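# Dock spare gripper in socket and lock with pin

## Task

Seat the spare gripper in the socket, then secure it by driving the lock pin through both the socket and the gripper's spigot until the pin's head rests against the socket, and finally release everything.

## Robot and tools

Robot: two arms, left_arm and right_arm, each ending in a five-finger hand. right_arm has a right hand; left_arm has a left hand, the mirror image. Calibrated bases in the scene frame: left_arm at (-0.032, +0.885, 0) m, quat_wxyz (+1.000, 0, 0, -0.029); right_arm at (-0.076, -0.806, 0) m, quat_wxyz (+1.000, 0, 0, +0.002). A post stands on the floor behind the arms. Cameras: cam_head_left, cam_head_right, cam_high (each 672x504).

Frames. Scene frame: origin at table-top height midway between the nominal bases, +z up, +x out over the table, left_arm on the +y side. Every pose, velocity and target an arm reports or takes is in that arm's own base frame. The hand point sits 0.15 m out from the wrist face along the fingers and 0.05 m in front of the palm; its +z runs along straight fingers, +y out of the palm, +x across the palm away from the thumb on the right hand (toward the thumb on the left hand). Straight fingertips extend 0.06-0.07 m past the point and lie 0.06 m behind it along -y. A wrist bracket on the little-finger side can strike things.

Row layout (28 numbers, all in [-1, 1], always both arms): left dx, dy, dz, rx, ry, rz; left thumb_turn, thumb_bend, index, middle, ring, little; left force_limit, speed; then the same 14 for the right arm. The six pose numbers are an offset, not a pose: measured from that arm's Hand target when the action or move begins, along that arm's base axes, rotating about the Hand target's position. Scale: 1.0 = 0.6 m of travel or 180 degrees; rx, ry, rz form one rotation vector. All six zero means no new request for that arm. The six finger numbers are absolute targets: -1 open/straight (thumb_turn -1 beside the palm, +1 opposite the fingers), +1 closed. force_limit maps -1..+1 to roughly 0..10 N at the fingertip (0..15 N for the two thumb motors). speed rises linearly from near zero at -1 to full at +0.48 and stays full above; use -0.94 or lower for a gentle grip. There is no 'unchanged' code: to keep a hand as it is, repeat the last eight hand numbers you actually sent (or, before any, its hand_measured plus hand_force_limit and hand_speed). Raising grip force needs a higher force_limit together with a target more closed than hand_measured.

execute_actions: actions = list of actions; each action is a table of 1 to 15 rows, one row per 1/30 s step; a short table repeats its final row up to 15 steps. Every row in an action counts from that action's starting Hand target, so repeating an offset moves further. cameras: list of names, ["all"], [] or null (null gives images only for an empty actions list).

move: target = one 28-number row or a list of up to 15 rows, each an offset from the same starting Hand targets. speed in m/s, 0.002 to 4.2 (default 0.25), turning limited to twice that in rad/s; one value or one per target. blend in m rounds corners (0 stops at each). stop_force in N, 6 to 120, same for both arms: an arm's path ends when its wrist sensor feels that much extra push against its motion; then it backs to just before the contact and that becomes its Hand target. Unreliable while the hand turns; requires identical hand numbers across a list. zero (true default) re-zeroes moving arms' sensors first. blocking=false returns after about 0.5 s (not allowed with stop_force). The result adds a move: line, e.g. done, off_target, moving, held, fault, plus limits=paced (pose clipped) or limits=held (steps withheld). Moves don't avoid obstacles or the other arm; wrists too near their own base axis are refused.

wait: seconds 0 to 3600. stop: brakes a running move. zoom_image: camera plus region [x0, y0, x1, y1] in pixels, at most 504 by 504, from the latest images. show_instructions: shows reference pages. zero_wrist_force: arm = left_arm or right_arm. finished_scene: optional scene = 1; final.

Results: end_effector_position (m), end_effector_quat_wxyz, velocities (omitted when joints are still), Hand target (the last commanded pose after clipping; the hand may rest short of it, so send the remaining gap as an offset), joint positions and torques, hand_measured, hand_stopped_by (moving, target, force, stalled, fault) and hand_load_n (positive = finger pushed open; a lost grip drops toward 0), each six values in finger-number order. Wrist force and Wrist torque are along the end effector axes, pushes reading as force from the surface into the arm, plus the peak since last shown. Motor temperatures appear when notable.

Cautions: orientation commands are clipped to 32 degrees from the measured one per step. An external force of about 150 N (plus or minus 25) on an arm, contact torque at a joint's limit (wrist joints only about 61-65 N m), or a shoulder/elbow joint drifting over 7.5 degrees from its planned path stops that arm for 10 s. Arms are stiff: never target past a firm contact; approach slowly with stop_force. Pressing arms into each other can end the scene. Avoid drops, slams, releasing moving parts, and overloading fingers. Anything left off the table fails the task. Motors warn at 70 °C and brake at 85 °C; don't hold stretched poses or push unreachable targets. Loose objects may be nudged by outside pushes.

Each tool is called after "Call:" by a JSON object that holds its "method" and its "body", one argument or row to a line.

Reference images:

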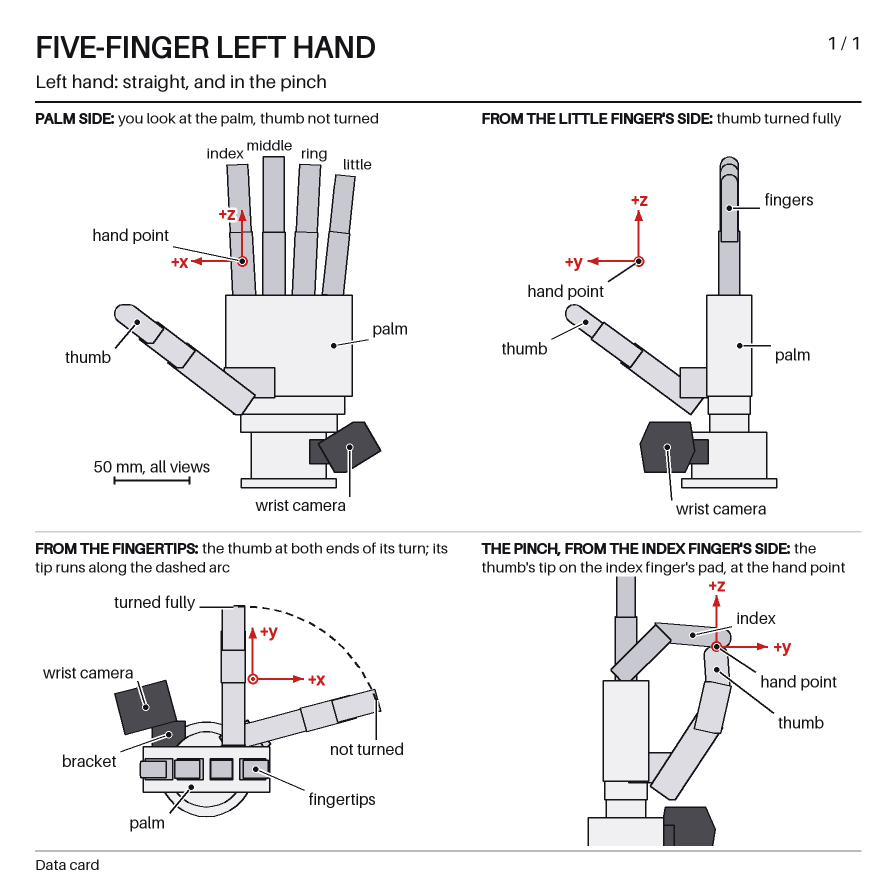

